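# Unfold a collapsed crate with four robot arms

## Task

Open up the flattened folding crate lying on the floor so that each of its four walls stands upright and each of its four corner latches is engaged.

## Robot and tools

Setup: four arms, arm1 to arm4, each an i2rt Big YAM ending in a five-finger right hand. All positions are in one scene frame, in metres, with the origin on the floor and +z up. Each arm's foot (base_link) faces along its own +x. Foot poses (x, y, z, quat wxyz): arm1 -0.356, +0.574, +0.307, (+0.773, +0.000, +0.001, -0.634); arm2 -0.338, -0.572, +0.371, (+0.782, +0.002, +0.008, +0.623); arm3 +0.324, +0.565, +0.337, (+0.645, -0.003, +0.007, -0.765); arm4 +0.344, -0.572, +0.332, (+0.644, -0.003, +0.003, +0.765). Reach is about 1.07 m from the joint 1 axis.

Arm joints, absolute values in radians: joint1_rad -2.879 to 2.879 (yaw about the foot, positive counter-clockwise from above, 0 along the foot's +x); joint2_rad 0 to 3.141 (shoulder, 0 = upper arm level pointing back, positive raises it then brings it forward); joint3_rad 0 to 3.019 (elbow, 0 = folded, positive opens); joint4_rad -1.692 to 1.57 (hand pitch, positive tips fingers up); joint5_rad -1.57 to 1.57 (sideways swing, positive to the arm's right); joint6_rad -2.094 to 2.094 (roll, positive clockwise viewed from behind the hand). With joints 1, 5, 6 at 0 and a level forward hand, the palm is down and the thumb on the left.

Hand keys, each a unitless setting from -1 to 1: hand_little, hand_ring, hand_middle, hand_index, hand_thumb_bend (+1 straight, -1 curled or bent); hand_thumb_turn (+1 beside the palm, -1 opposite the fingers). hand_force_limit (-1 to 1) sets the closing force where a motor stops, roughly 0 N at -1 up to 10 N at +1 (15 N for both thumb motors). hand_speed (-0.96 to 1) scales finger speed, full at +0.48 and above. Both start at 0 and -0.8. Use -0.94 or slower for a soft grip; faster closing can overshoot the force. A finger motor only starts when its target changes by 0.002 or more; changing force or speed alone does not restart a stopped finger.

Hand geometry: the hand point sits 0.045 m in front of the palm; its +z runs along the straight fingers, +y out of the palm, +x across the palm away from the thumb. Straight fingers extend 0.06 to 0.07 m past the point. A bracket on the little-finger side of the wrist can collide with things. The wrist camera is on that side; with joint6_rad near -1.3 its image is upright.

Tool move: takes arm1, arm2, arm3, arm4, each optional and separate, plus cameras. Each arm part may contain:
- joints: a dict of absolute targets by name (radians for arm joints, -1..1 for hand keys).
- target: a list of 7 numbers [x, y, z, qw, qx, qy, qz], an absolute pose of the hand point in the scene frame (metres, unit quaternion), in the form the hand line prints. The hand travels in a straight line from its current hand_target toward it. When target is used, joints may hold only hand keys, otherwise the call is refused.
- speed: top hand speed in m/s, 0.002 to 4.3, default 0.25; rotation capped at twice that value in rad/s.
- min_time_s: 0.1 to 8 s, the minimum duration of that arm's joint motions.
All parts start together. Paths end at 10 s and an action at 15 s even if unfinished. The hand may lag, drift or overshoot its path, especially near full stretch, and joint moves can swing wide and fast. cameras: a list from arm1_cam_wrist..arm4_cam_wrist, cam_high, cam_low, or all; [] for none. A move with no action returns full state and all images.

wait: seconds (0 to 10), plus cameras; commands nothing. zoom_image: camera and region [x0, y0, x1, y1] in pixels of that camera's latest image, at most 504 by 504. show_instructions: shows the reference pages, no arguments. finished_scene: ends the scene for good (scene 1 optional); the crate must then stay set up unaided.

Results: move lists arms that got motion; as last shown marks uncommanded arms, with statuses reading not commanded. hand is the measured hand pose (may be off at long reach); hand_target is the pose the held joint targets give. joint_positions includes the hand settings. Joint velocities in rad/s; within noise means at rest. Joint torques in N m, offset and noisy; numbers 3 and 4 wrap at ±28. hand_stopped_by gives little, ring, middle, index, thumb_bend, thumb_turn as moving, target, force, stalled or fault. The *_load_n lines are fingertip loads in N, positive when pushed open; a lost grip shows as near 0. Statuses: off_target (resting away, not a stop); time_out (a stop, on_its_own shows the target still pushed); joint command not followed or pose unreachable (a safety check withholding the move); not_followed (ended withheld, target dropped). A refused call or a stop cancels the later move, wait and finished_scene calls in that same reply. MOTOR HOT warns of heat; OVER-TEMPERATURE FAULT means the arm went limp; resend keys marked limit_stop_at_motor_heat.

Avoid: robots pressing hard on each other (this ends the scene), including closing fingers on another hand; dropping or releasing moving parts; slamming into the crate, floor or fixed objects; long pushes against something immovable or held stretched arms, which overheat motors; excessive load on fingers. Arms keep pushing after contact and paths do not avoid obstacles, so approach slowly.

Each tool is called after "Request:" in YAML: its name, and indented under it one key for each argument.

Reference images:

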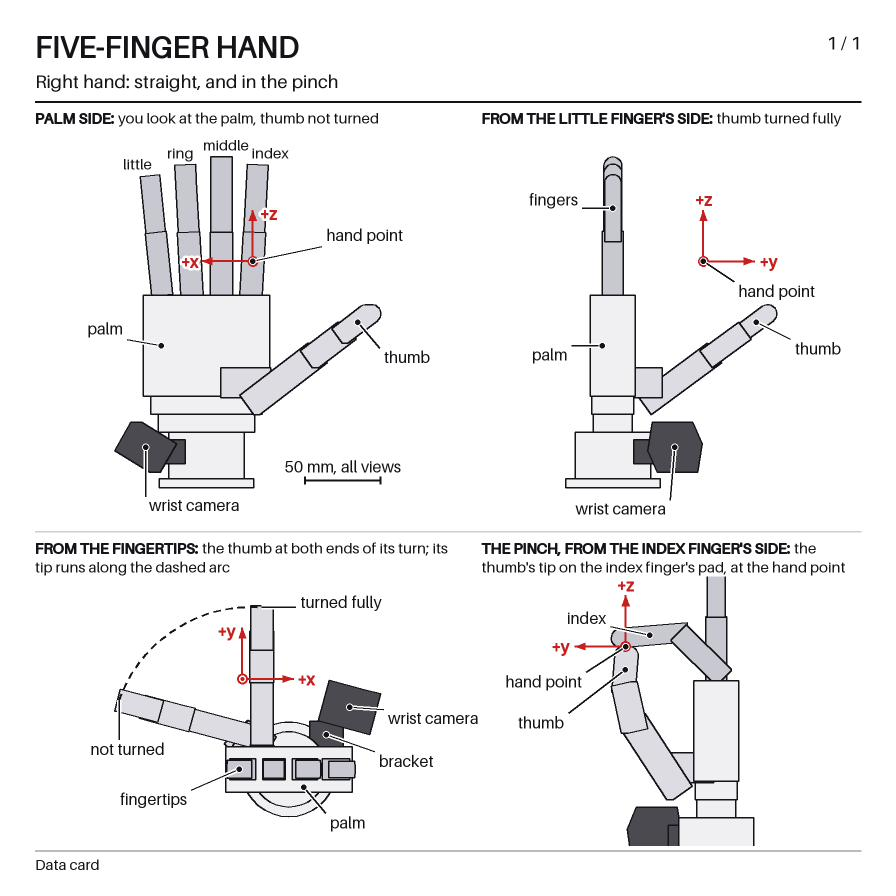

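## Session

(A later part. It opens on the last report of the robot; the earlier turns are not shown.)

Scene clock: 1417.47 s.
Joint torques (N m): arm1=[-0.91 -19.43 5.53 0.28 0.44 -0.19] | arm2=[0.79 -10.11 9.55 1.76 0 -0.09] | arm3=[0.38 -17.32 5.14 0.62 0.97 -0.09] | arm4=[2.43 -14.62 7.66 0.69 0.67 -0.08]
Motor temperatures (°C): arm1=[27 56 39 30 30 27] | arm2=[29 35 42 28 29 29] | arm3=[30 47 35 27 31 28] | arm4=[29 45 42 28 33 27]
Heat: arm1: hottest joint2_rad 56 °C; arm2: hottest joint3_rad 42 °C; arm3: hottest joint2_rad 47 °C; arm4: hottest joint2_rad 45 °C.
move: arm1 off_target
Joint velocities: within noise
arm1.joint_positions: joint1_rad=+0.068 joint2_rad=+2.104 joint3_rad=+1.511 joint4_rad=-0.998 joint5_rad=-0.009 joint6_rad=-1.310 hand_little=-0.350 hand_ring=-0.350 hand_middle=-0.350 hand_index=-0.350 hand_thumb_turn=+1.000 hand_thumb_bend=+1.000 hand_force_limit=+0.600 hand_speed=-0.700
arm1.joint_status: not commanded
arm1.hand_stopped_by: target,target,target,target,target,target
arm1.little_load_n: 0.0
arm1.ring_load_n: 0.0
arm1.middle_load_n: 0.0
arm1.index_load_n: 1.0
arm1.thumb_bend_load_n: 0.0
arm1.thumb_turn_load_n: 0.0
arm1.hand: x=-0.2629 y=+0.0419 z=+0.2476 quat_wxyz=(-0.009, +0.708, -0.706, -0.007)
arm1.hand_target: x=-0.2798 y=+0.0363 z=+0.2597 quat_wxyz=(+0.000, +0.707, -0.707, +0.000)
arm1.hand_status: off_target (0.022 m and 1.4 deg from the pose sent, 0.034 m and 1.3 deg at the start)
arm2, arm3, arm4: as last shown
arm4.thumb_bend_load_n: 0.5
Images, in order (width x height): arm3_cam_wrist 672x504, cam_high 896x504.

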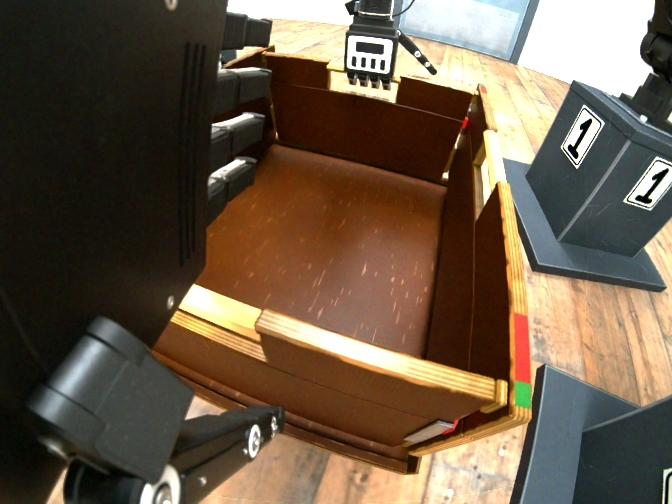

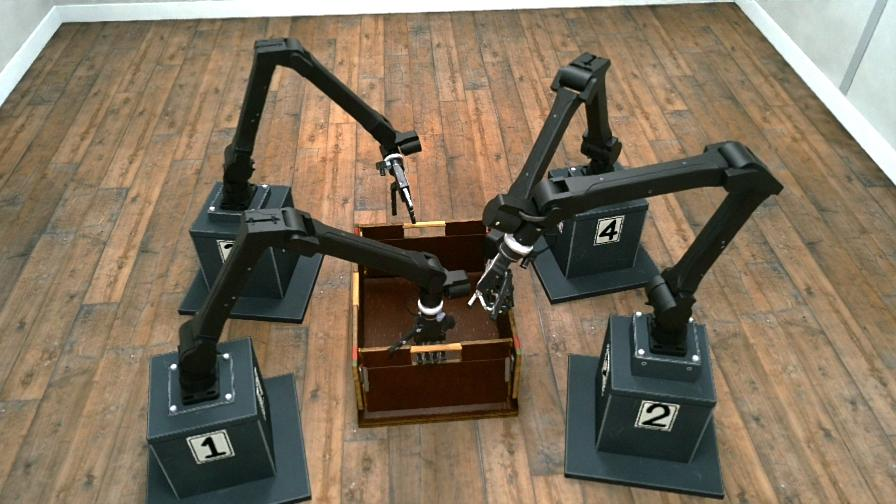

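Request:
move:
  arm1: {"target":[-0.30,0.036,0.260,0,0.70711,-0.70711,0],"speed":0.06}

Request:
move:
  arm1: {"target":[-0.318,0.036,0.260,0,0.70711,-0.70711,0],"speed":0.06}
  cameras: ["cam_high"]

Scene clock: 1423.20 s.
Joint torques (N m): arm1=[-1.44 -19.31 5.53 0.18 0.61 -0.21] | arm2=[1.26 -10.23 9.61 1.84 -0.02 -0.09] | arm3=[0.26 -17.2 5.11 0.62 0.99 -0.09] | arm4=[2.37 -14.68 7.64 0.69 0.69 -0.08]
Motor temperatures (°C): arm1=[27 55 39 30 30 27] | arm2=[29 34 42 28 29 29] | arm3=[30 47 35 27 31 28] | arm4=[29 45 42 28 33 27]
Heat: arm1: hottest joint2_rad 55 °C; arm2: hottest joint3_rad 42 °C; arm3: hottest joint2_rad 47 °C; arm4: hottest joint2_rad 45 °C.
move: arm1 off_target
Joint velocities: within noise
arm1.joint_positions: joint1_rad=+0.042 joint2_rad=+2.095 joint3_rad=+1.493 joint4_rad=-0.989 joint5_rad=-0.013 joint6_rad=-1.341 hand_little=-0.350 hand_ring=-0.350 hand_middle=-0.350 hand_index=-0.350 hand_thumb_turn=+1.000 hand_thumb_bend=+1.000 hand_force_limit=+0.600 hand_speed=-0.700
arm1.joint_status: not commanded
arm1.hand_stopped_by: target,target,target,target,target,target
arm1.little_load_n: 0.0
arm1.ring_load_n: 0.0
arm1.middle_load_n: 0.0
arm1.index_load_n: 0.5
arm1.thumb_bend_load_n: 0.0
arm1.thumb_turn_load_n: 0.0
arm1.hand: x=-0.2776 y=+0.0423 z=+0.2468 quat_wxyz=(-0.011, +0.710, -0.704, -0.006)
arm1.hand_target: x=-0.2996 y=+0.0366 z=+0.2596 quat_wxyz=(+0.000, +0.707, -0.707, -0.001)
arm1.hand_status: off_target (0.027 m and 1.5 deg from the pose sent, 0.039 m and 1.4 deg at the start)
arm2, arm3, arm4: as last shown
arm4.thumb_bend_load_n: 0.0
arm4.thumb_turn_load_n: 0.0
pictures: none

Scene clock: 1424.40 s.
Joint torques (N m): arm1=[-0.15 -19.02 5.82 0.16 0.49 -0.17] | arm2=[0.91 -10.17 9.51 1.91 0.02 -0.1] | arm3=[0.56 -17.67 5.07 0.64 0.96 -0.13] | arm4=[2.49 -14.62 7.65 0.7 0.69 -0.08]
Motor temperatures (°C): arm1=[27 55 39 30 30 27] | arm2=[29 34 42 28 29 29] | arm3=[30 47 35 27 31 28] | arm4=[29 45 42 28 33 27]
Heat: arm1: hottest joint2_rad 55 °C; arm2: hottest joint3_rad 42 °C; arm3: hottest joint2_rad 47 °C; arm4: hottest joint2_rad 45 °C.
move: arm1 off_target
Joint velocities: within noise
arm1.joint_positions: joint1_rad=-0.007 joint2_rad=+2.086 joint3_rad=+1.477 joint4_rad=-0.983 joint5_rad=-0.011 joint6_rad=-1.377 hand_little=-0.350 hand_ring=-0.350 hand_middle=-0.350 hand_index=-0.350 hand_thumb_turn=+1.000 hand_thumb_bend=+1.000 hand_force_limit=+0.600 hand_speed=-0.700
arm1.joint_status: not commanded
arm1.hand_stopped_by: target,target,target,target,target,target
arm1.little_load_n: 0.0
arm1.ring_load_n: 0.0
arm1.middle_load_n: 0.0
arm1.index_load_n: 0.5
arm1.thumb_bend_load_n: 0.0
arm1.thumb_turn_load_n: 0.0
arm1.hand: x=-0.3064 y=+0.0412 z=+0.2471 quat_wxyz=(-0.010, +0.706, -0.708, -0.007)
arm1.hand_target: x=-0.3178 y=+0.0362 z=+0.2597 quat_wxyz=(+0.000, +0.707, -0.707, +0.000)
arm1.hand_status: off_target (0.018 m and 1.4 deg from the pose sent, 0.043 m and 1.5 deg at the start)
arm2, arm3, arm4: as last shown
arm2.little_load_n: 0.5
arm2.ring_load_n: -0.5
arm2.thumb_turn_load_n: -0.5
arm4.thumb_turn_load_n: -0.5
Images, in order (width x height): cam_high 896x504.

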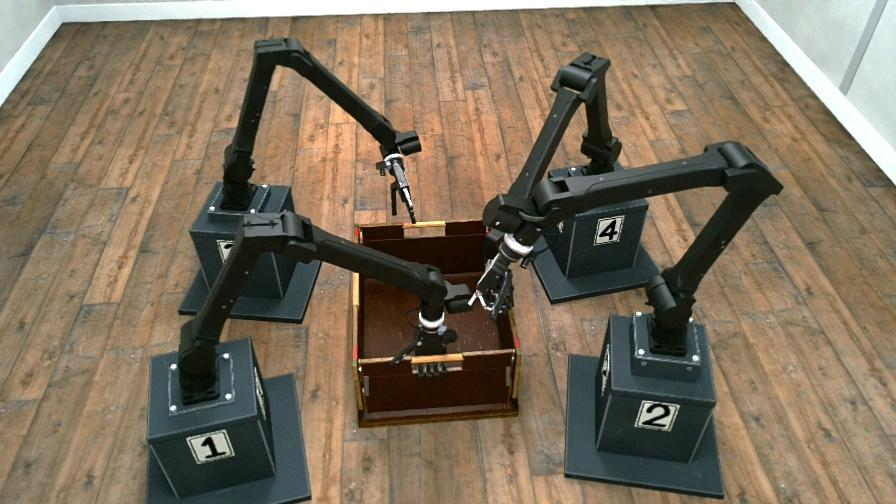

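Request:
zoom_image:
  camera: "cam_high"
  region: [330, 300, 550, 440]

Scaled by 2.291 from the camera's image (finer frame: 1280x720).

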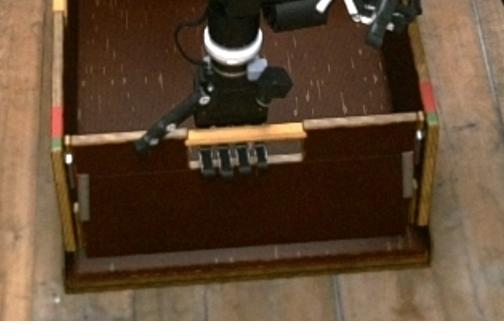

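Request:
move:
  arm1: {"target":[-0.335,0.036,0.260,0,0.70711,-0.70711,0],"speed":0.06}
  cameras: ["cam_high","arm1_cam_wrist","arm3_cam_wrist"]

Request:
zoom_image:
  camera: "cam_high"
  region: [330, 300, 550, 440]

Scene clock: 1428.70 s.
Joint torques (N m): arm1=[-1.49 -19.19 5.5 0.24 0.65 -0.21] | arm2=[1.44 -9.82 9.61 1.78 0.04 -0.09] | arm3=[0.26 -17.44 5.01 0.73 0.95 -0.11] | arm4=[2.37 -14.62 7.65 0.7 0.68 -0.08]
Motor temperatures (°C): arm1=[27 54 39 30 31 27] | arm2=[29 34 42 29 29 29] | arm3=[30 47 35 27 31 28] | arm4=[29 45 42 28 33 27]
Heat: arm1: hottest joint2_rad 54 °C; arm2: hottest joint3_rad 42 °C; arm3: hottest joint2_rad 47 °C; arm4: hottest joint2_rad 45 °C.
move: arm1 off_target
Joint velocities: within noise
arm1.joint_positions: joint1_rad=-0.016 joint2_rad=+2.083 joint3_rad=+1.470 joint4_rad=-0.981 joint5_rad=-0.014 joint6_rad=-1.401 hand_little=-0.350 hand_ring=-0.350 hand_middle=-0.350 hand_index=-0.350 hand_thumb_turn=+1.000 hand_thumb_bend=+1.000 hand_force_limit=+0.600 hand_speed=-0.700
arm1.joint_status: not commanded
arm1.hand_stopped_by: target,target,target,target,target,target
arm1.little_load_n: 0.0
arm1.ring_load_n: 0.0
arm1.middle_load_n: 0.0
arm1.index_load_n: 0.5
arm1.thumb_bend_load_n: 0.0
arm1.thumb_turn_load_n: 0.0
arm1.hand: x=-0.3118 y=+0.0417 z=+0.2466 quat_wxyz=(-0.012, +0.711, -0.703, -0.006)
arm1.hand_target: x=-0.3347 y=+0.0365 z=+0.2597 quat_wxyz=(+0.000, +0.707, -0.707, -0.001)
arm1.hand_status: off_target (0.027 m and 1.7 deg from the pose sent, 0.032 m and 1.4 deg at the start)
arm2, arm3, arm4: as last shown
arm2.ring_load_n: 0.0
arm2.thumb_turn_load_n: 0.0
arm4.thumb_turn_load_n: 0.0
pictures: arm1_cam_wrist, arm3_cam_wrist, cam_high
Images, in order (width x height): arm1_cam_wrist 672x504, arm3_cam_wrist 672x504, cam_high 896x504.

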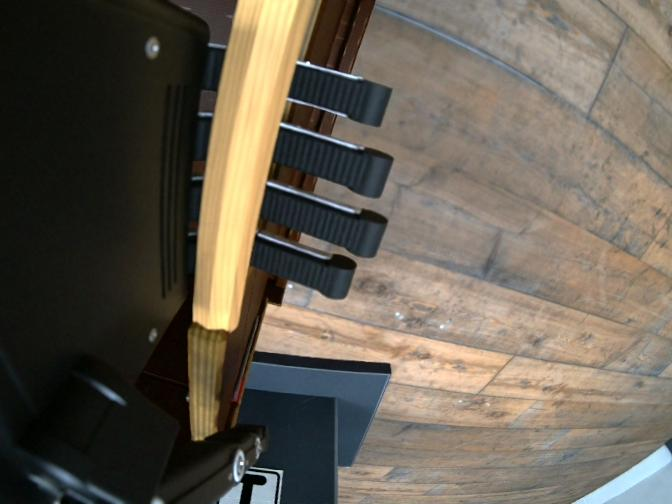

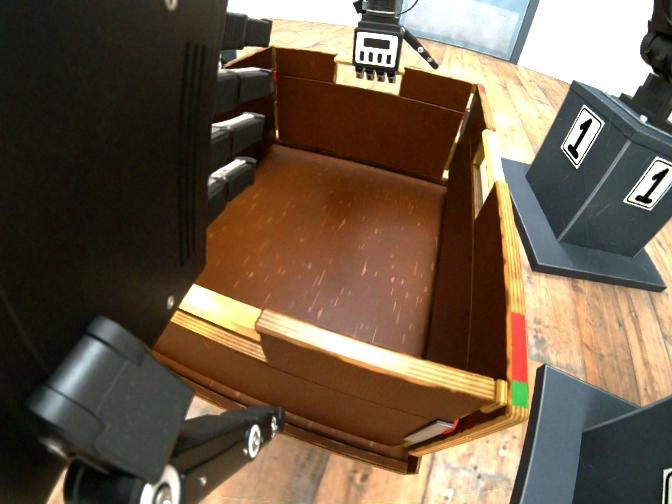

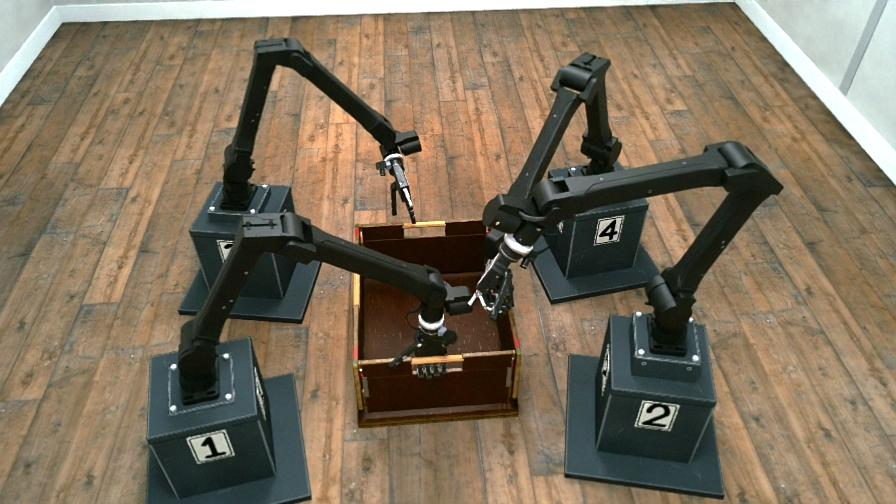

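Scaled by 2.291 from the camera's image (finer frame: 1280x720).

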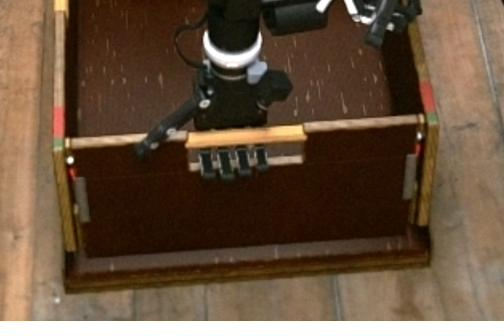

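Request:
zoom_image:
  camera: "arm3_cam_wrist"
  region: [400, 60, 520, 200]

Request:
zoom_image:
  camera: "arm3_cam_wrist"
  region: [230, 40, 330, 160]

Request:
zoom_image:
  camera: "cam_high"
  region: [340, 340, 400, 400]

Request:
zoom_image:
  camera: "cam_high"
  region: [490, 330, 540, 400]

Scaled by 3.600 from the camera's image (finer frame: 960x720).

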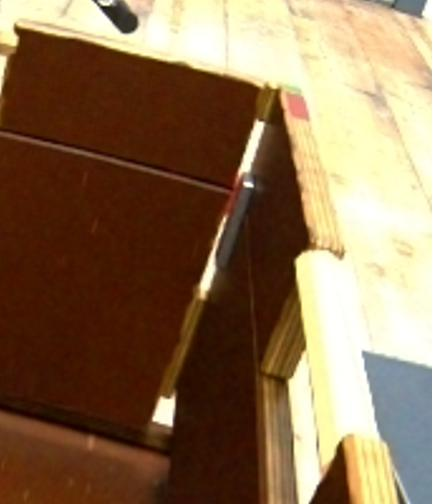

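Scaled by 4.200 from the camera's image (finer frame: 960x720).

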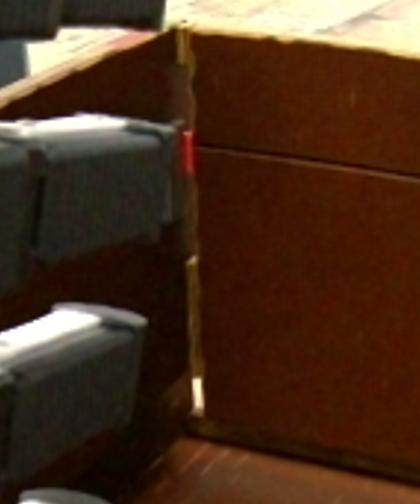

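Scaled by 8.400 from the camera's image (finer frame: 1280x720).

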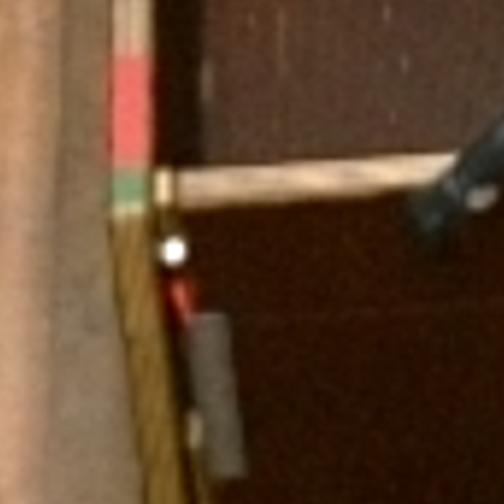

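Scaled by 7.200 from the camera's image (finer frame: 1280x720).

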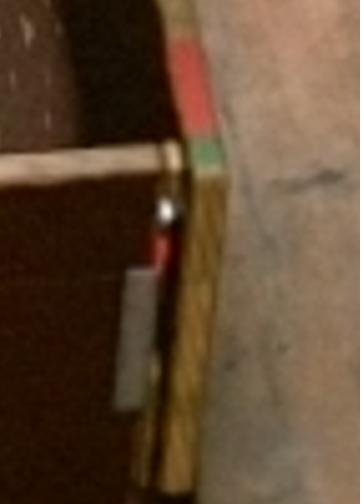

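Request:
zoom_image:
  camera: "arm3_cam_wrist"
  region: [390, 300, 550, 470]

Request:
move:
  arm1: {"target":[-0.315,0.036,0.255,0,0.70711,-0.70711,0],"speed":0.06,"joints":{"hand_little":-0.4,"hand_ring":-0.4,"hand_middle":-0.4,"hand_index":-0.4}}
  cameras: ["cam_low","cam_high"]

Request:
zoom_image:
  camera: "cam_low"
  region: [530, 280, 580, 350]

Scaled by 2.965 from the camera's image (finer frame: 960x720).

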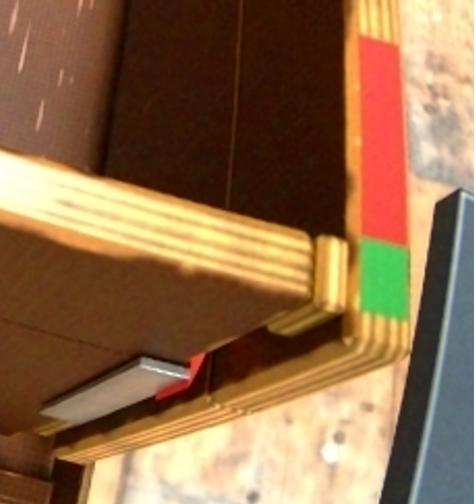

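Scene clock: 1440.70 s.
Joint torques (N m): arm1=[0.67 -18.02 6.31 0.28 0.62 0.06] | arm2=[1.2 -10.34 9.58 1.78 -0.03 -0.08] | arm3=[0.26 -17.2 5.04 0.72 0.99 -0.11] | arm4=[2.37 -14.68 7.64 0.72 0.68 -0.08]
Motor temperatures (°C): arm1=[27 54 39 30 31 27] | arm2=[29 34 42 29 29 29] | arm3=[30 47 35 27 31 28] | arm4=[29 44 42 28 32 27]
Heat: arm1: hottest joint2_rad 54 °C; arm2: hottest joint3_rad 42 °C; arm3: hottest joint2_rad 47 °C; arm4: hottest joint2_rad 44 °C.
move: arm1 off_target
Joint velocities: within noise
arm1.joint_positions: joint1_rad=-0.016 joint2_rad=+2.083 joint3_rad=+1.470 joint4_rad=-0.977 joint5_rad=-0.014 joint6_rad=-1.398 hand_little=-0.400 hand_ring=-0.400 hand_middle=-0.400 hand_index=-0.400 hand_thumb_turn=+1.000 hand_thumb_bend=+1.000 hand_force_limit=+0.600 hand_speed=-0.700
arm1.joint_status: all done
arm1.hand_stopped_by: target,target,target,target,target,target
arm1.little_load_n: 0.0
arm1.ring_load_n: 0.0
arm1.middle_load_n: 0.0
arm1.index_load_n: 0.5
arm1.thumb_bend_load_n: 0.0
arm1.thumb_turn_load_n: 0.0
arm1.hand: x=-0.3113 y=+0.0408 z=+0.2464 quat_wxyz=(-0.011, +0.710, -0.704, -0.004)
arm1.hand_target: x=-0.3149 y=+0.0361 z=+0.2550 quat_wxyz=(+0.000, +0.707, -0.707, +0.000)
arm1.hand_status: off_target (0.011 m and 1.5 deg from the pose sent, 0.011 m and 1.7 deg at the start)
arm2.joint_positions: joint1_rad=+0.290 joint2_rad=+1.212 joint3_rad=+1.110 joint4_rad=-0.920 joint5_rad=+0.002 joint6_rad=+0.612 hand_little=-0.470 hand_ring=+1.000 hand_middle=-0.470 hand_index=-0.470 hand_thumb_turn=+1.000 hand_thumb_bend=+1.000 hand_force_limit=+0.100 hand_speed=-0.500
arm2.joint_status: not commanded
arm2.hand_stopped_by: target,fault,target,target,target,target
arm2.little_load_n: 0.0
arm2.ring_load_n: 0.0
arm2.middle_load_n: 0.0
arm2.index_load_n: 0.0
arm2.thumb_bend_load_n: 0.0
arm2.thumb_turn_load_n: 0.0
arm2.hand: x=-0.4224 y=-0.1292 z=+0.5950 quat_wxyz=(-0.252, +0.927, -0.263, -0.095)
arm2.hand_target: x=-0.4269 y=-0.1300 z=+0.5968 quat_wxyz=(-0.261, +0.927, -0.251, -0.100)
arm2.hand_status: not commanded
arm3, arm4: as last shown
arm4.thumb_bend_load_n: 0.5
arm4.thumb_turn_load_n: -0.5
pictures: cam_high, cam_low
Images, in order (width x height): cam_high 896x504, cam_low 896x504.

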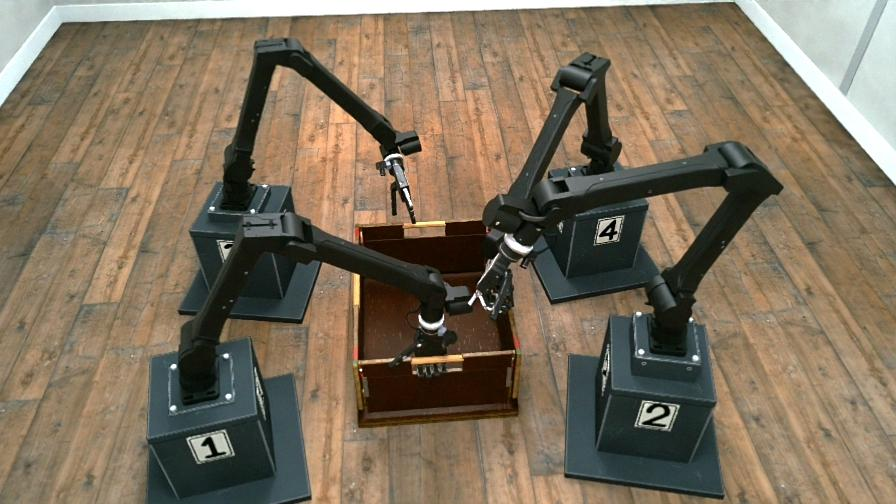

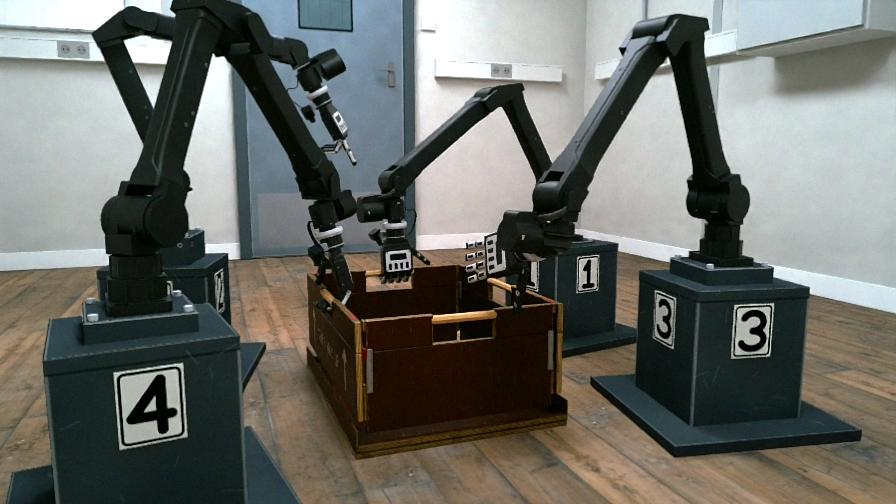

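Scaled by 7.200 from the camera's image (finer frame: 1280x720).

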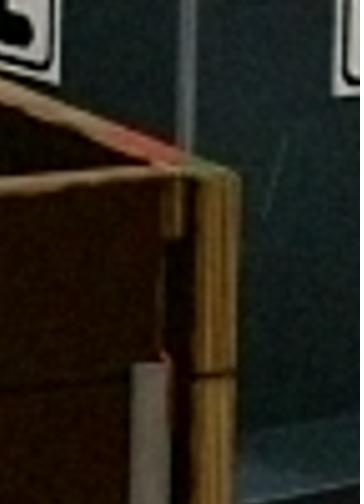

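Request:
move:
  arm1: {"target":[-0.29,0.036,0.252,0,0.70711,-0.70711,0],"speed":0.06}

Request:
move:
  arm1: {"target":[-0.26,0.036,0.252,0,0.70711,-0.70711,0],"speed":0.06,"joints":{"hand_little":-0.25,"hand_ring":-0.25,"hand_middle":-0.25,"hand_index":-0.25}}
  cameras: ["cam_high","arm1_cam_wrist","arm3_cam_wrist"]

Request:
zoom_image:
  camera: "cam_high"
  region: [330, 300, 550, 440]

Scene clock: 1450.50 s.
Joint torques (N m): arm1=[1.9 -17.03 7.65 0.27 0.24 0.14] | arm2=[0.79 -9.64 9.54 1.8 0 -0.12] | arm3=[0.32 -17.32 5.22 0.64 0.99 -0.12] | arm4=[2.37 -14.62 7.68 0.7 0.69 -0.08]
Motor temperatures (°C): arm1=[27 54 40 30 31 27] | arm2=[29 34 42 29 29 29] | arm3=[30 47 35 27 31 28] | arm4=[29 44 41 28 32 27]
Heat: arm1: hottest joint2_rad 54 °C; arm2: hottest joint3_rad 42 °C; arm3: hottest joint2_rad 47 °C; arm4: hottest joint2_rad 44 °C.
move: arm1 off_target
Joint velocities: within noise
arm1.joint_positions: joint1_rad=+0.010 joint2_rad=+2.083 joint3_rad=+1.470 joint4_rad=-0.977 joint5_rad=-0.006 joint6_rad=-1.367 hand_little=-0.400 hand_ring=-0.400 hand_middle=-0.400 hand_index=-0.400 hand_thumb_turn=+1.000 hand_thumb_bend=+1.000 hand_force_limit=+0.600 hand_speed=-0.700
arm1.joint_status: not commanded
arm1.hand_stopped_by: target,target,target,target,target,target
arm1.little_load_n: 0.0
arm1.ring_load_n: 0.0
arm1.middle_load_n: 0.0
arm1.index_load_n: 0.0
arm1.thumb_bend_load_n: 0.0
arm1.thumb_turn_load_n: 0.0
arm1.hand: x=-0.2986 y=+0.0437 z=+0.2469 quat_wxyz=(-0.007, +0.708, -0.706, -0.007)
arm1.hand_target: x=-0.2901 y=+0.0362 z=+0.2521 quat_wxyz=(+0.000, +0.707, -0.707, +0.000)
arm1.hand_status: off_target (0.013 m and 1.2 deg from the pose sent, 0.023 m and 1.5 deg at the start)
arm2, arm3, arm4: as last shown
arm4.thumb_bend_load_n: 0.0
pictures: none

Scene clock: 1451.67 s.
Joint torques (N m): arm1=[1.61 -15.85 9.84 -0.2 0.23 0.15] | arm2=[1.2 -9.58 9.54 1.8 0 -0.09] | arm3=[0.44 -17.61 5.05 0.7 0.98 -0.1] | arm4=[2.49 -14.68 7.66 0.69 0.68 -0.08]
Motor temperatures (°C): arm1=[27 54 40 30 31 27] | arm2=[29 34 42 29 29 29] | arm3=[30 47 35 27 31 28] | arm4=[29 44 41 28 32 27]
Heat: arm1: hottest joint2_rad 54 °C; arm2: hottest joint3_rad 42 °C; arm3: hottest joint2_rad 47 °C; arm4: hottest joint2_rad 44 °C.
move: arm1 off_target
Joint velocities: within noise
arm1.joint_positions: joint1_rad=+0.063 joint2_rad=+2.083 joint3_rad=+1.470 joint4_rad=-0.977 joint5_rad=-0.005 joint6_rad=-1.317 hand_little=-0.250 hand_ring=-0.250 hand_middle=-0.250 hand_index=-0.250 hand_thumb_turn=+1.000 hand_thumb_bend=+1.000 hand_force_limit=+0.600 hand_speed=-0.700
arm1.joint_status: all done
arm1.hand_stopped_by: target,target,target,target,target,target
arm1.little_load_n: 0.0
arm1.ring_load_n: 0.0
arm1.middle_load_n: 0.0
arm1.index_load_n: 0.0
arm1.thumb_bend_load_n: 0.0
arm1.thumb_turn_load_n: 0.0
arm1.hand: x=-0.2690 y=+0.0505 z=+0.2469 quat_wxyz=(-0.007, +0.709, -0.705, -0.008)
arm1.hand_target: x=-0.2601 y=+0.0365 z=+0.2522 quat_wxyz=(+0.000, +0.707, -0.707, +0.000)
arm1.hand_status: off_target (0.018 m and 1.2 deg from the pose sent, 0.040 m and 1.2 deg at the start)
arm2, arm3: as last shown
arm2.middle_load_n: 0.5
arm4.joint_positions: joint1_rad=+0.658 joint2_rad=+1.953 joint3_rad=+1.157 joint4_rad=-0.594 joint5_rad=+0.225 joint6_rad=+0.816 hand_little=-0.299 hand_ring=-0.300 hand_middle=-0.300 hand_index=-0.300 hand_thumb_turn=+1.000 hand_thumb_bend=+1.000 hand_force_limit=+0.200 hand_speed=-0.500
arm4.joint_status: not commanded
arm4.hand_stopped_by: target,target,target,target,target,target
arm4.little_load_n: 4.5
arm4.ring_load_n: 2.0
arm4.middle_load_n: 0.5
arm4.index_load_n: 0.0
arm4.thumb_bend_load_n: 0.0
arm4.thumb_turn_load_n: -0.5
arm4.hand: x=-0.0557 y=-0.2325 z=+0.2355 quat_wxyz=(-0.139, +0.990, -0.004, +0.011)
arm4.hand_target: x=-0.0678 y=-0.2303 z=+0.2519 quat_wxyz=(-0.156, +0.988, +0.000, +0.000)
arm4.hand_status: not commanded
pictures: arm1_cam_wrist, arm3_cam_wrist, cam_high
Images, in order (width x height): arm1_cam_wrist 672x504, arm3_cam_wrist 672x504, cam_high 896x504.

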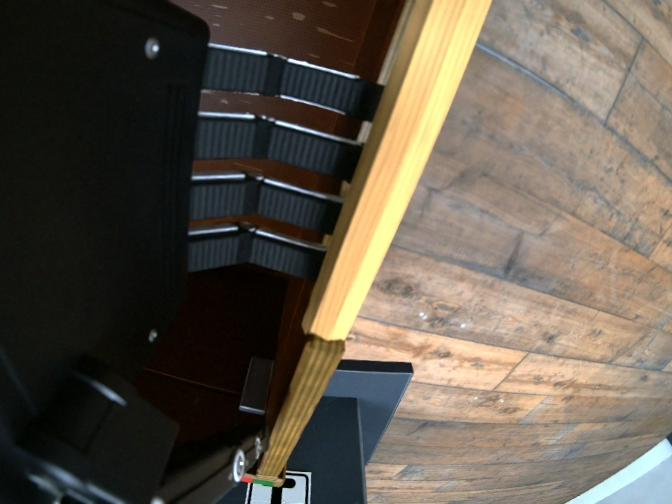

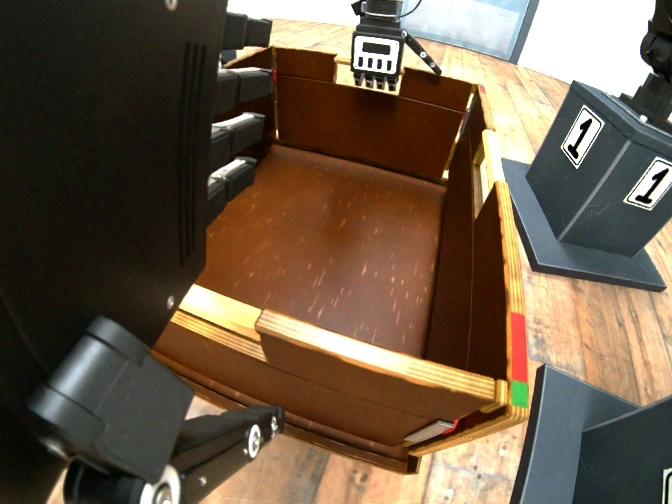

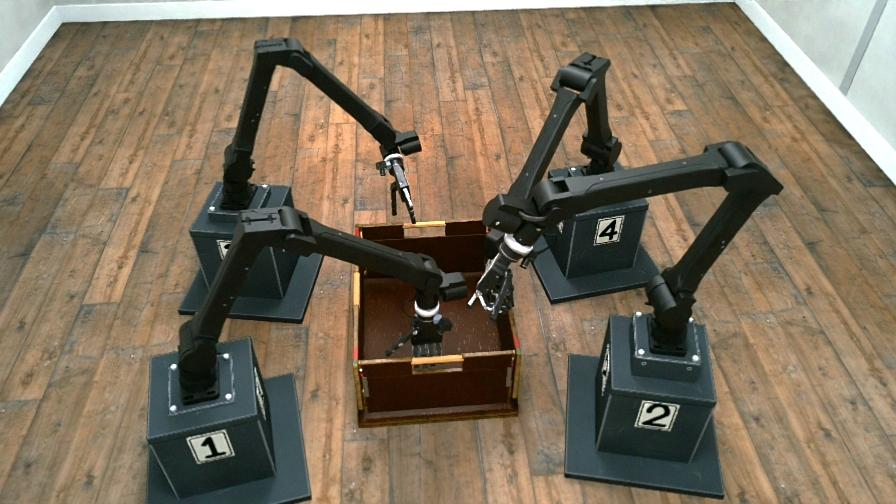

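Scaled by 2.291 from the camera's image (finer frame: 1280x720).

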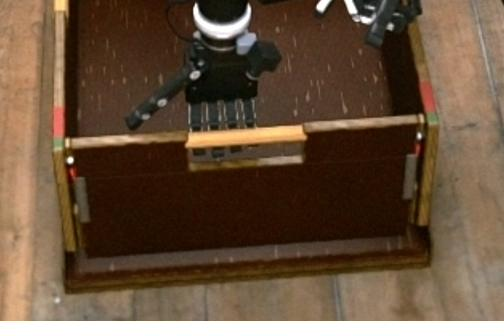

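Request:
move:
  arm1: {"target":[-0.205,0.036,0.254,0,0.70711,-0.70711,0],"speed":0.12}

Request:
move:
  arm1: {"target":[-0.19,0.06,0.42,0,0.70711,-0.70711,0],"speed":0.2}
  arm4: {"target":[-0.068,-0.226,0.262,-0.15643,0.98769,0,0],"speed":0.04,"joints":{"hand_little":0.05,"hand_ring":0.05,"hand_middle":0.05,"hand_index":0.05}}
  cameras: ["cam_high","cam_low","arm4_cam_wrist","arm3_cam_wrist"]

Scene clock: 1456.70 s.
Joint torques (N m): arm1=[1.26 -16.03 9.8 -0.16 0.23 0.14] | arm2=[1.32 -10.11 9.59 1.68 -0.01 -0.09] | arm3=[0.26 -17.49 5.04 0.65 0.95 -0.11] | arm4=[2.37 -14.62 7.64 0.72 0.69 -0.08]
Motor temperatures (°C): arm1=[27 54 41 30 31 27] | arm2=[29 34 42 29 29 29] | arm3=[30 47 35 27 31 28] | arm4=[29 44 41 28 32 27]
Heat: arm1: hottest joint2_rad 54 °C; arm2: hottest joint3_rad 42 °C; arm3: hottest joint2_rad 47 °C; arm4: hottest joint2_rad 44 °C.
move: arm1 off_target
Joint velocities: within noise
arm1.joint_positions: joint1_rad=+0.156 joint2_rad=+2.113 joint3_rad=+1.540 joint4_rad=-1.011 joint5_rad=-0.005 joint6_rad=-1.230 hand_little=-0.250 hand_ring=-0.250 hand_middle=-0.250 hand_index=-0.250 hand_thumb_turn=+1.000 hand_thumb_bend=+1.000 hand_force_limit=+0.600 hand_speed=-0.700
arm1.joint_status: not commanded
arm1.hand_stopped_by: target,target,target,target,target,target
arm1.little_load_n: 0.0
arm1.ring_load_n: 0.0
arm1.middle_load_n: 0.0
arm1.index_load_n: 0.0
arm1.thumb_bend_load_n: 0.0
arm1.thumb_turn_load_n: 0.0
arm1.hand: x=-0.2117 y=+0.0485 z=+0.2517 quat_wxyz=(-0.005, +0.711, -0.703, -0.006)
arm1.hand_target: x=-0.2050 y=+0.0364 z=+0.2542 quat_wxyz=(+0.000, +0.707, -0.707, +0.001)
arm1.hand_status: off_target (0.014 m and 1.1 deg from the pose sent, 0.066 m and 1.2 deg at the start)
arm2, arm4: as last shown
arm2.middle_load_n: 0.0
arm3.joint_positions: joint1_rad=+0.386 joint2_rad=+1.962 joint3_rad=+1.103 joint4_rad=-0.500 joint5_rad=+1.251 joint6_rad=-0.021 hand_little=+1.000 hand_ring=+1.000 hand_middle=+1.000 hand_index=+1.000 hand_thumb_turn=+1.000 hand_thumb_bend=+1.000 hand_force_limit=+0.600 hand_speed=-0.700
arm3.joint_status: not commanded
arm3.hand_stopped_by: target,target,target,target,target,target
arm3.little_load_n: 0.0
arm3.ring_load_n: 0.0
arm3.middle_load_n: 0.0
arm3.index_load_n: 0.0
arm3.thumb_bend_load_n: 0.0
arm3.thumb_turn_load_n: 0.0
arm3.hand: x=+0.2497 y=+0.0852 z=+0.3277 quat_wxyz=(+0.576, +0.037, -0.804, +0.139)
arm3.hand_target: x=+0.2547 y=+0.0824 z=+0.3336 quat_wxyz=(+0.576, +0.037, -0.803, +0.149)
arm3.hand_status: not commanded
arm4.middle_load_n: 0.0
arm4.thumb_turn_load_n: 0.0
pictures: none

Scene clock: 1458.33 s.
Joint torques (N m): arm1=[1.96 -16.85 11.11 -0.18 0.21 0.15] | arm2=[1.49 -9.88 9.43 1.81 -0.02 -0.07] | arm3=[0.21 -17.49 5.11 0.7 0.97 -0.1] | arm4=[1.14 -13.68 9.07 0.14 0.23 -0.12]
Motor temperatures (°C): arm1=[27 53 41 30 31 27] | arm2=[29 34 42 29 29 29] | arm3=[30 47 35 27 31 28] | arm4=[29 44 41 28 32 27]
Heat: arm1: hottest joint2_rad 53 °C; arm2: hottest joint3_rad 42 °C; arm3: hottest joint2_rad 47 °C; arm4: hottest joint2_rad 44 °C.
move: arm1 off_target; arm4 off_target
Joint velocities: within noise
arm1.joint_positions: joint1_rad=+0.184 joint2_rad=+1.927 joint3_rad=+1.663 joint4_rad=-1.347 joint5_rad=-0.005 joint6_rad=-1.192 hand_little=-0.250 hand_ring=-0.250 hand_middle=-0.250 hand_index=-0.250 hand_thumb_turn=+1.000 hand_thumb_bend=+1.000 hand_force_limit=+0.600 hand_speed=-0.700
arm1.joint_status: not commanded
arm1.hand_stopped_by: target,target,target,target,target,target
arm1.little_load_n: 0.0
arm1.ring_load_n: 0.0
arm1.middle_load_n: 0.0
arm1.index_load_n: 0.0
arm1.thumb_bend_load_n: 0.0
arm1.thumb_turn_load_n: 0.0
arm1.hand: x=-0.2022 y=+0.0709 z=+0.4025 quat_wxyz=(-0.010, +0.708, -0.706, -0.018)
arm1.hand_target: x=-0.1903 y=+0.0607 z=+0.4201 quat_wxyz=(+0.000, +0.707, -0.707, +0.000)
arm1.hand_status: off_target (0.024 m and 2.4 deg from the pose sent, 0.170 m and 1.1 deg at the start)
arm2, arm3: as last shown
arm2.middle_load_n: 0.5
arm4.joint_positions: joint1_rad=+0.668 joint2_rad=+1.929 joint3_rad=+1.157 joint4_rad=-0.604 joint5_rad=+0.235 joint6_rad=+0.816 hand_little=+0.050 hand_ring=+0.050 hand_middle=+0.050 hand_index=+0.050 hand_thumb_turn=+1.000 hand_thumb_bend=+1.000 hand_force_limit=+0.200 hand_speed=-0.500
arm4.joint_status: all done
arm4.hand_stopped_by: target,target,target,target,target,target
arm4.little_load_n: 0.5
arm4.ring_load_n: 0.5
arm4.middle_load_n: 0.0
arm4.index_load_n: 0.0
arm4.thumb_bend_load_n: 0.0
arm4.thumb_turn_load_n: 0.0
arm4.hand: x=-0.0597 y=-0.2334 z=+0.2469 quat_wxyz=(-0.147, +0.989, +0.000, +0.009)
arm4.hand_target: x=-0.0679 y=-0.2263 z=+0.2619 quat_wxyz=(-0.156, +0.988, +0.000, +0.000)
arm4.hand_status: off_target (0.019 m and 1.5 deg from the pose sent, 0.030 m and 2.4 deg at the start)
pictures: arm3_cam_wrist, arm4_cam_wrist, cam_high, cam_low
Images, in order (width x height): arm3_cam_wrist 672x504, arm4_cam_wrist 672x504, cam_high 896x504, cam_low 896x504.

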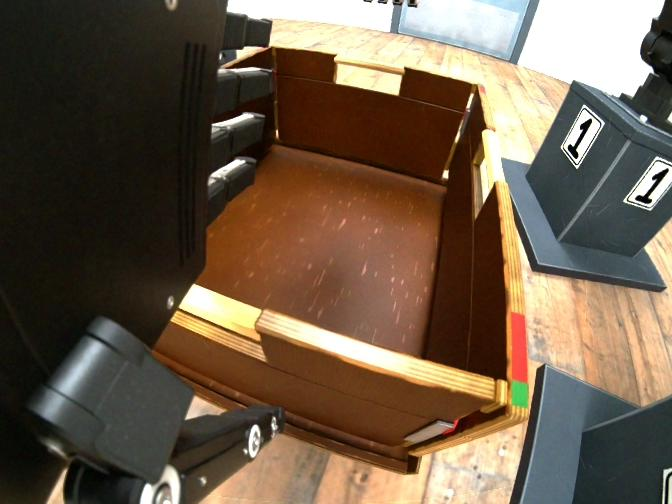

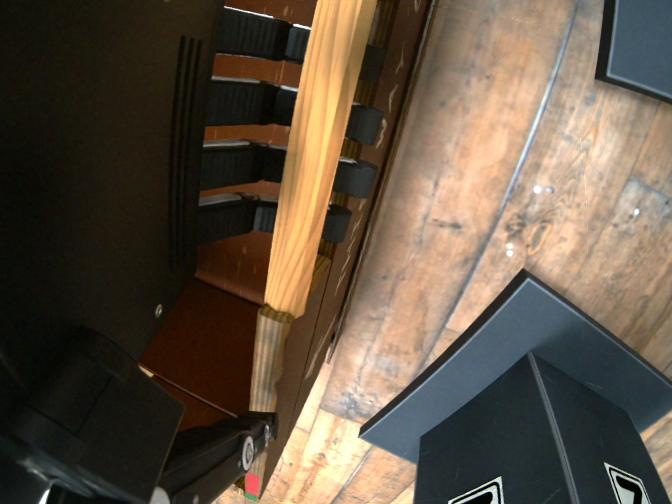

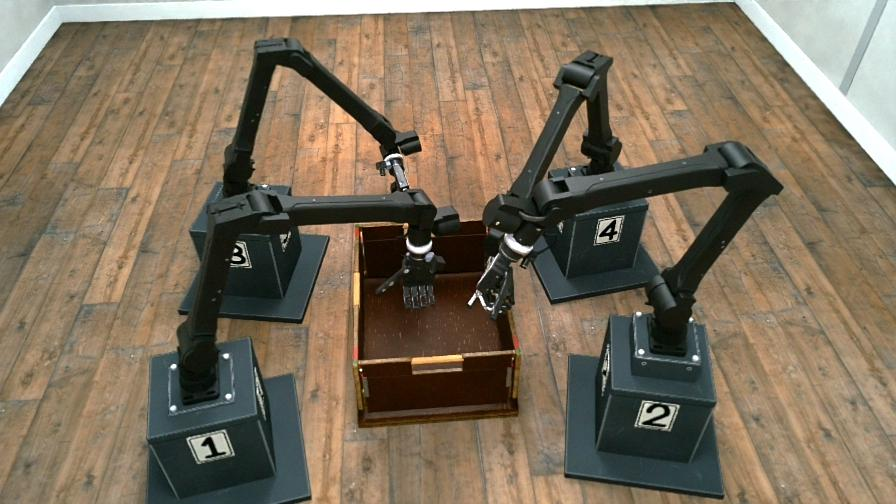

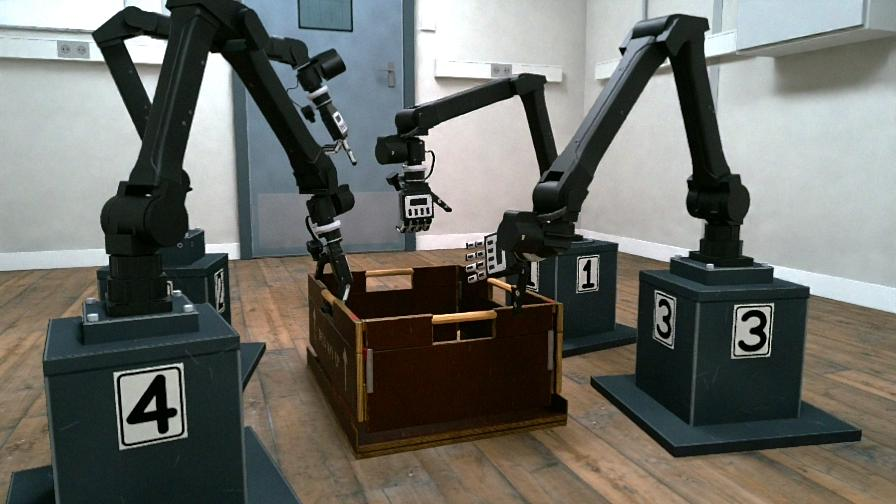

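Request:
move:
  arm4: {"joints":{"hand_thumb_turn":-1}}
  cameras: ["cam_low","arm4_cam_wrist"]

Scene clock: 1465.13 s.
Joint torques (N m): arm1=[1.85 -16.79 11.11 -0.2 0.21 0.14] | arm2=[1.14 -10.05 9.63 1.85 0 -0.09] | arm3=[0.38 -17.32 5.14 0.61 0.96 -0.11] | arm4=[1.08 -13.68 9.03 0.13 0.23 -0.13]
Motor temperatures (°C): arm1=[27 52 41 30 31 27] | arm2=[29 34 42 29 29 29] | arm3=[30 47 35 27 31 28] | arm4=[29 44 42 28 32 27]
Heat: arm1: hottest joint2_rad 52 °C; arm2: hottest joint3_rad 42 °C; arm3: hottest joint2_rad 47 °C; arm4: hottest joint2_rad 44 °C.
move: arm4 done
Joint velocities: within noise
arm1, arm2, arm3: as last shown
arm1.hand: x=-0.2022 y=+0.0710 z=+0.4025 quat_wxyz=(-0.010, +0.707, -0.706, -0.018)
arm2.middle_load_n: 0.0
arm2.thumb_turn_load_n: -0.5
arm4.joint_positions: joint1_rad=+0.668 joint2_rad=+1.929 joint3_rad=+1.157 joint4_rad=-0.604 joint5_rad=+0.235 joint6_rad=+0.816 hand_little=+0.050 hand_ring=+0.050 hand_middle=+0.050 hand_index=+0.050 hand_thumb_turn=-1.000 hand_thumb_bend=+1.000 hand_force_limit=+0.200 hand_speed=-0.500
arm4.joint_status: all done
arm4.hand_stopped_by: target,target,target,target,target,target
arm4.little_load_n: 0.5
arm4.ring_load_n: 0.0
arm4.middle_load_n: 0.0
arm4.index_load_n: 0.0
arm4.thumb_bend_load_n: 0.0
arm4.thumb_turn_load_n: 0.0
arm4.hand: x=-0.0597 y=-0.2334 z=+0.2469 quat_wxyz=(-0.147, +0.989, +0.000, +0.009)
arm4.hand_target: x=-0.0679 y=-0.2263 z=+0.2619 quat_wxyz=(-0.156, +0.988, +0.000, +0.000)
arm4.hand_status: not commanded
pictures: arm4_cam_wrist, cam_low
Images, in order (width x height): arm4_cam_wrist 672x504, cam_low 896x504.

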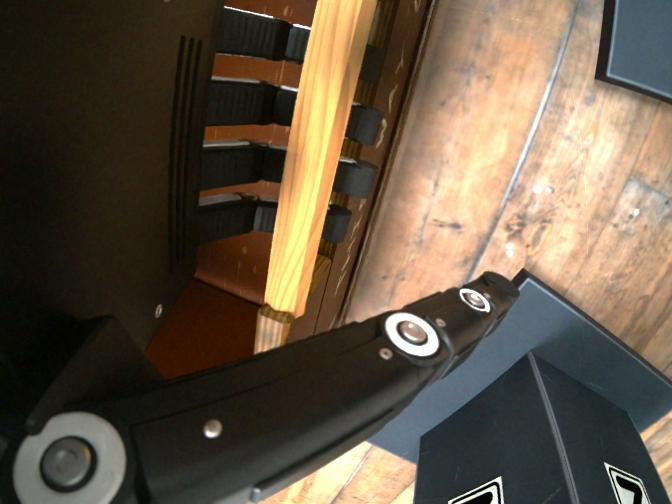

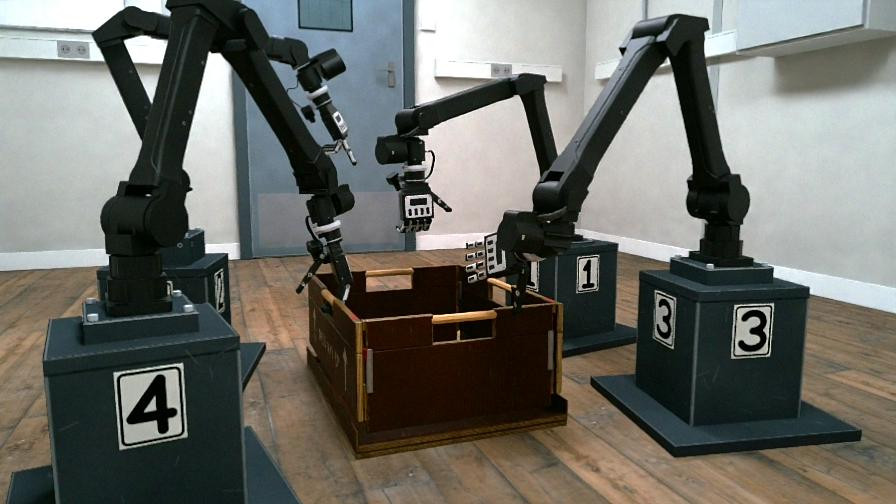

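Request:
move:
  arm4: {"target":[-0.068,-0.186,0.264,-0.15643,0.98769,0,0],"speed":0.06,"joints":{"hand_little":0.3,"hand_ring":0.3,"hand_middle":0.3,"hand_index":0.3}}
  cameras: ["cam_low","arm4_cam_wrist"]

Scene clock: 1468.93 s.
Joint torques (N m): arm1=[1.96 -16.91 11.12 -0.21 0.21 0.14] | arm2=[1.03 -9.93 9.54 1.95 -0.03 -0.11] | arm3=[0.44 -17.55 5.05 0.66 1 -0.09] | arm4=[0.73 -11.4 10.84 0.27 0.04 -0.21]
Motor temperatures (°C): arm1=[27 52 41 30 30 27] | arm2=[29 34 42 29 29 29] | arm3=[30 47 35 27 31 28] | arm4=[29 44 42 28 32 27]
Heat: arm1: hottest joint2_rad 52 °C; arm2: hottest joint3_rad 42 °C; arm3: hottest joint2_rad 47 °C; arm4: hottest joint2_rad 44 °C.
move: arm4 off_target
Joint velocities: within noise
arm1, arm2, arm3: as last shown
arm2.little_load_n: 0.5
arm2.thumb_turn_load_n: 0.0
arm4.joint_positions: joint1_rad=+0.617 joint2_rad=+1.941 joint3_rad=+1.233 joint4_rad=-0.634 joint5_rad=+0.227 joint6_rad=+0.771 hand_little=+0.300 hand_ring=+0.300 hand_middle=+0.300 hand_index=+0.300 hand_thumb_turn=-1.000 hand_thumb_bend=+1.000 hand_force_limit=+0.200 hand_speed=-0.500
arm4.joint_status: all done
arm4.hand_stopped_by: target,target,target,target,target,target
arm4.little_load_n: 0.0
arm4.ring_load_n: 0.0
arm4.middle_load_n: 0.0
arm4.index_load_n: 0.0
arm4.thumb_bend_load_n: 0.0
arm4.thumb_turn_load_n: 0.0
arm4.hand: x=-0.0612 y=-0.1946 z=+0.2634 quat_wxyz=(-0.156, +0.988, -0.005, +0.001)
arm4.hand_target: x=-0.0678 y=-0.1861 z=+0.2642 quat_wxyz=(-0.157, +0.988, +0.000, +0.000)
arm4.hand_status: off_target (0.011 m and 0.6 deg from the pose sent, 0.051 m and 1.4 deg at the start)
pictures: arm4_cam_wrist, cam_low
Images, in order (width x height): arm4_cam_wrist 672x504, cam_low 896x504.

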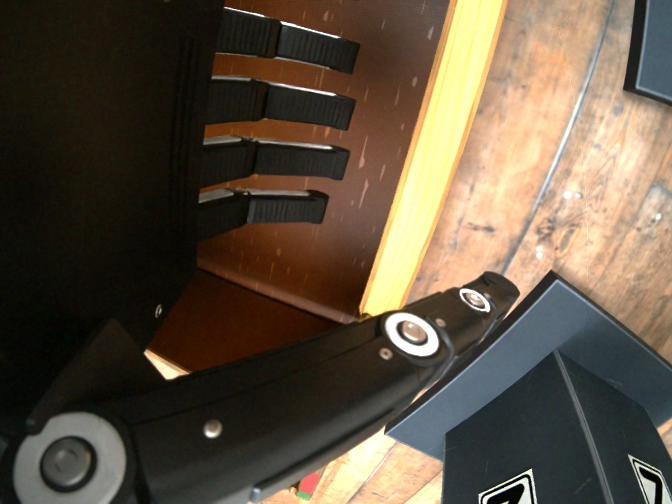

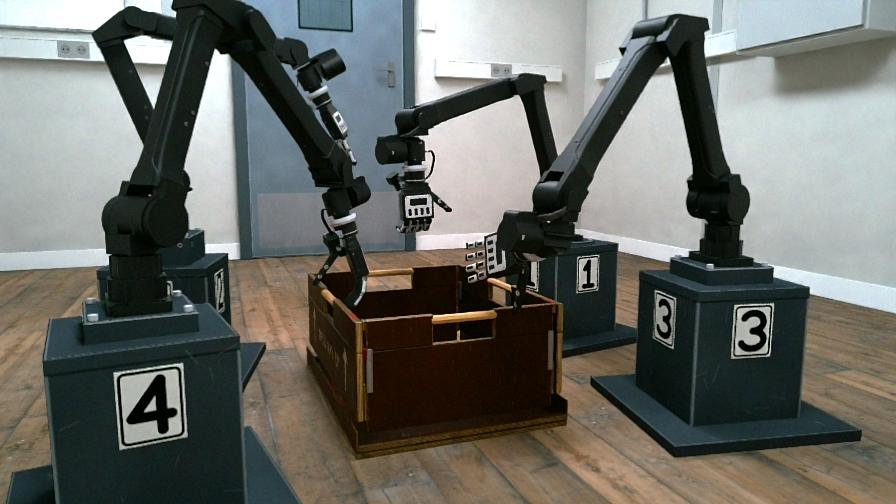

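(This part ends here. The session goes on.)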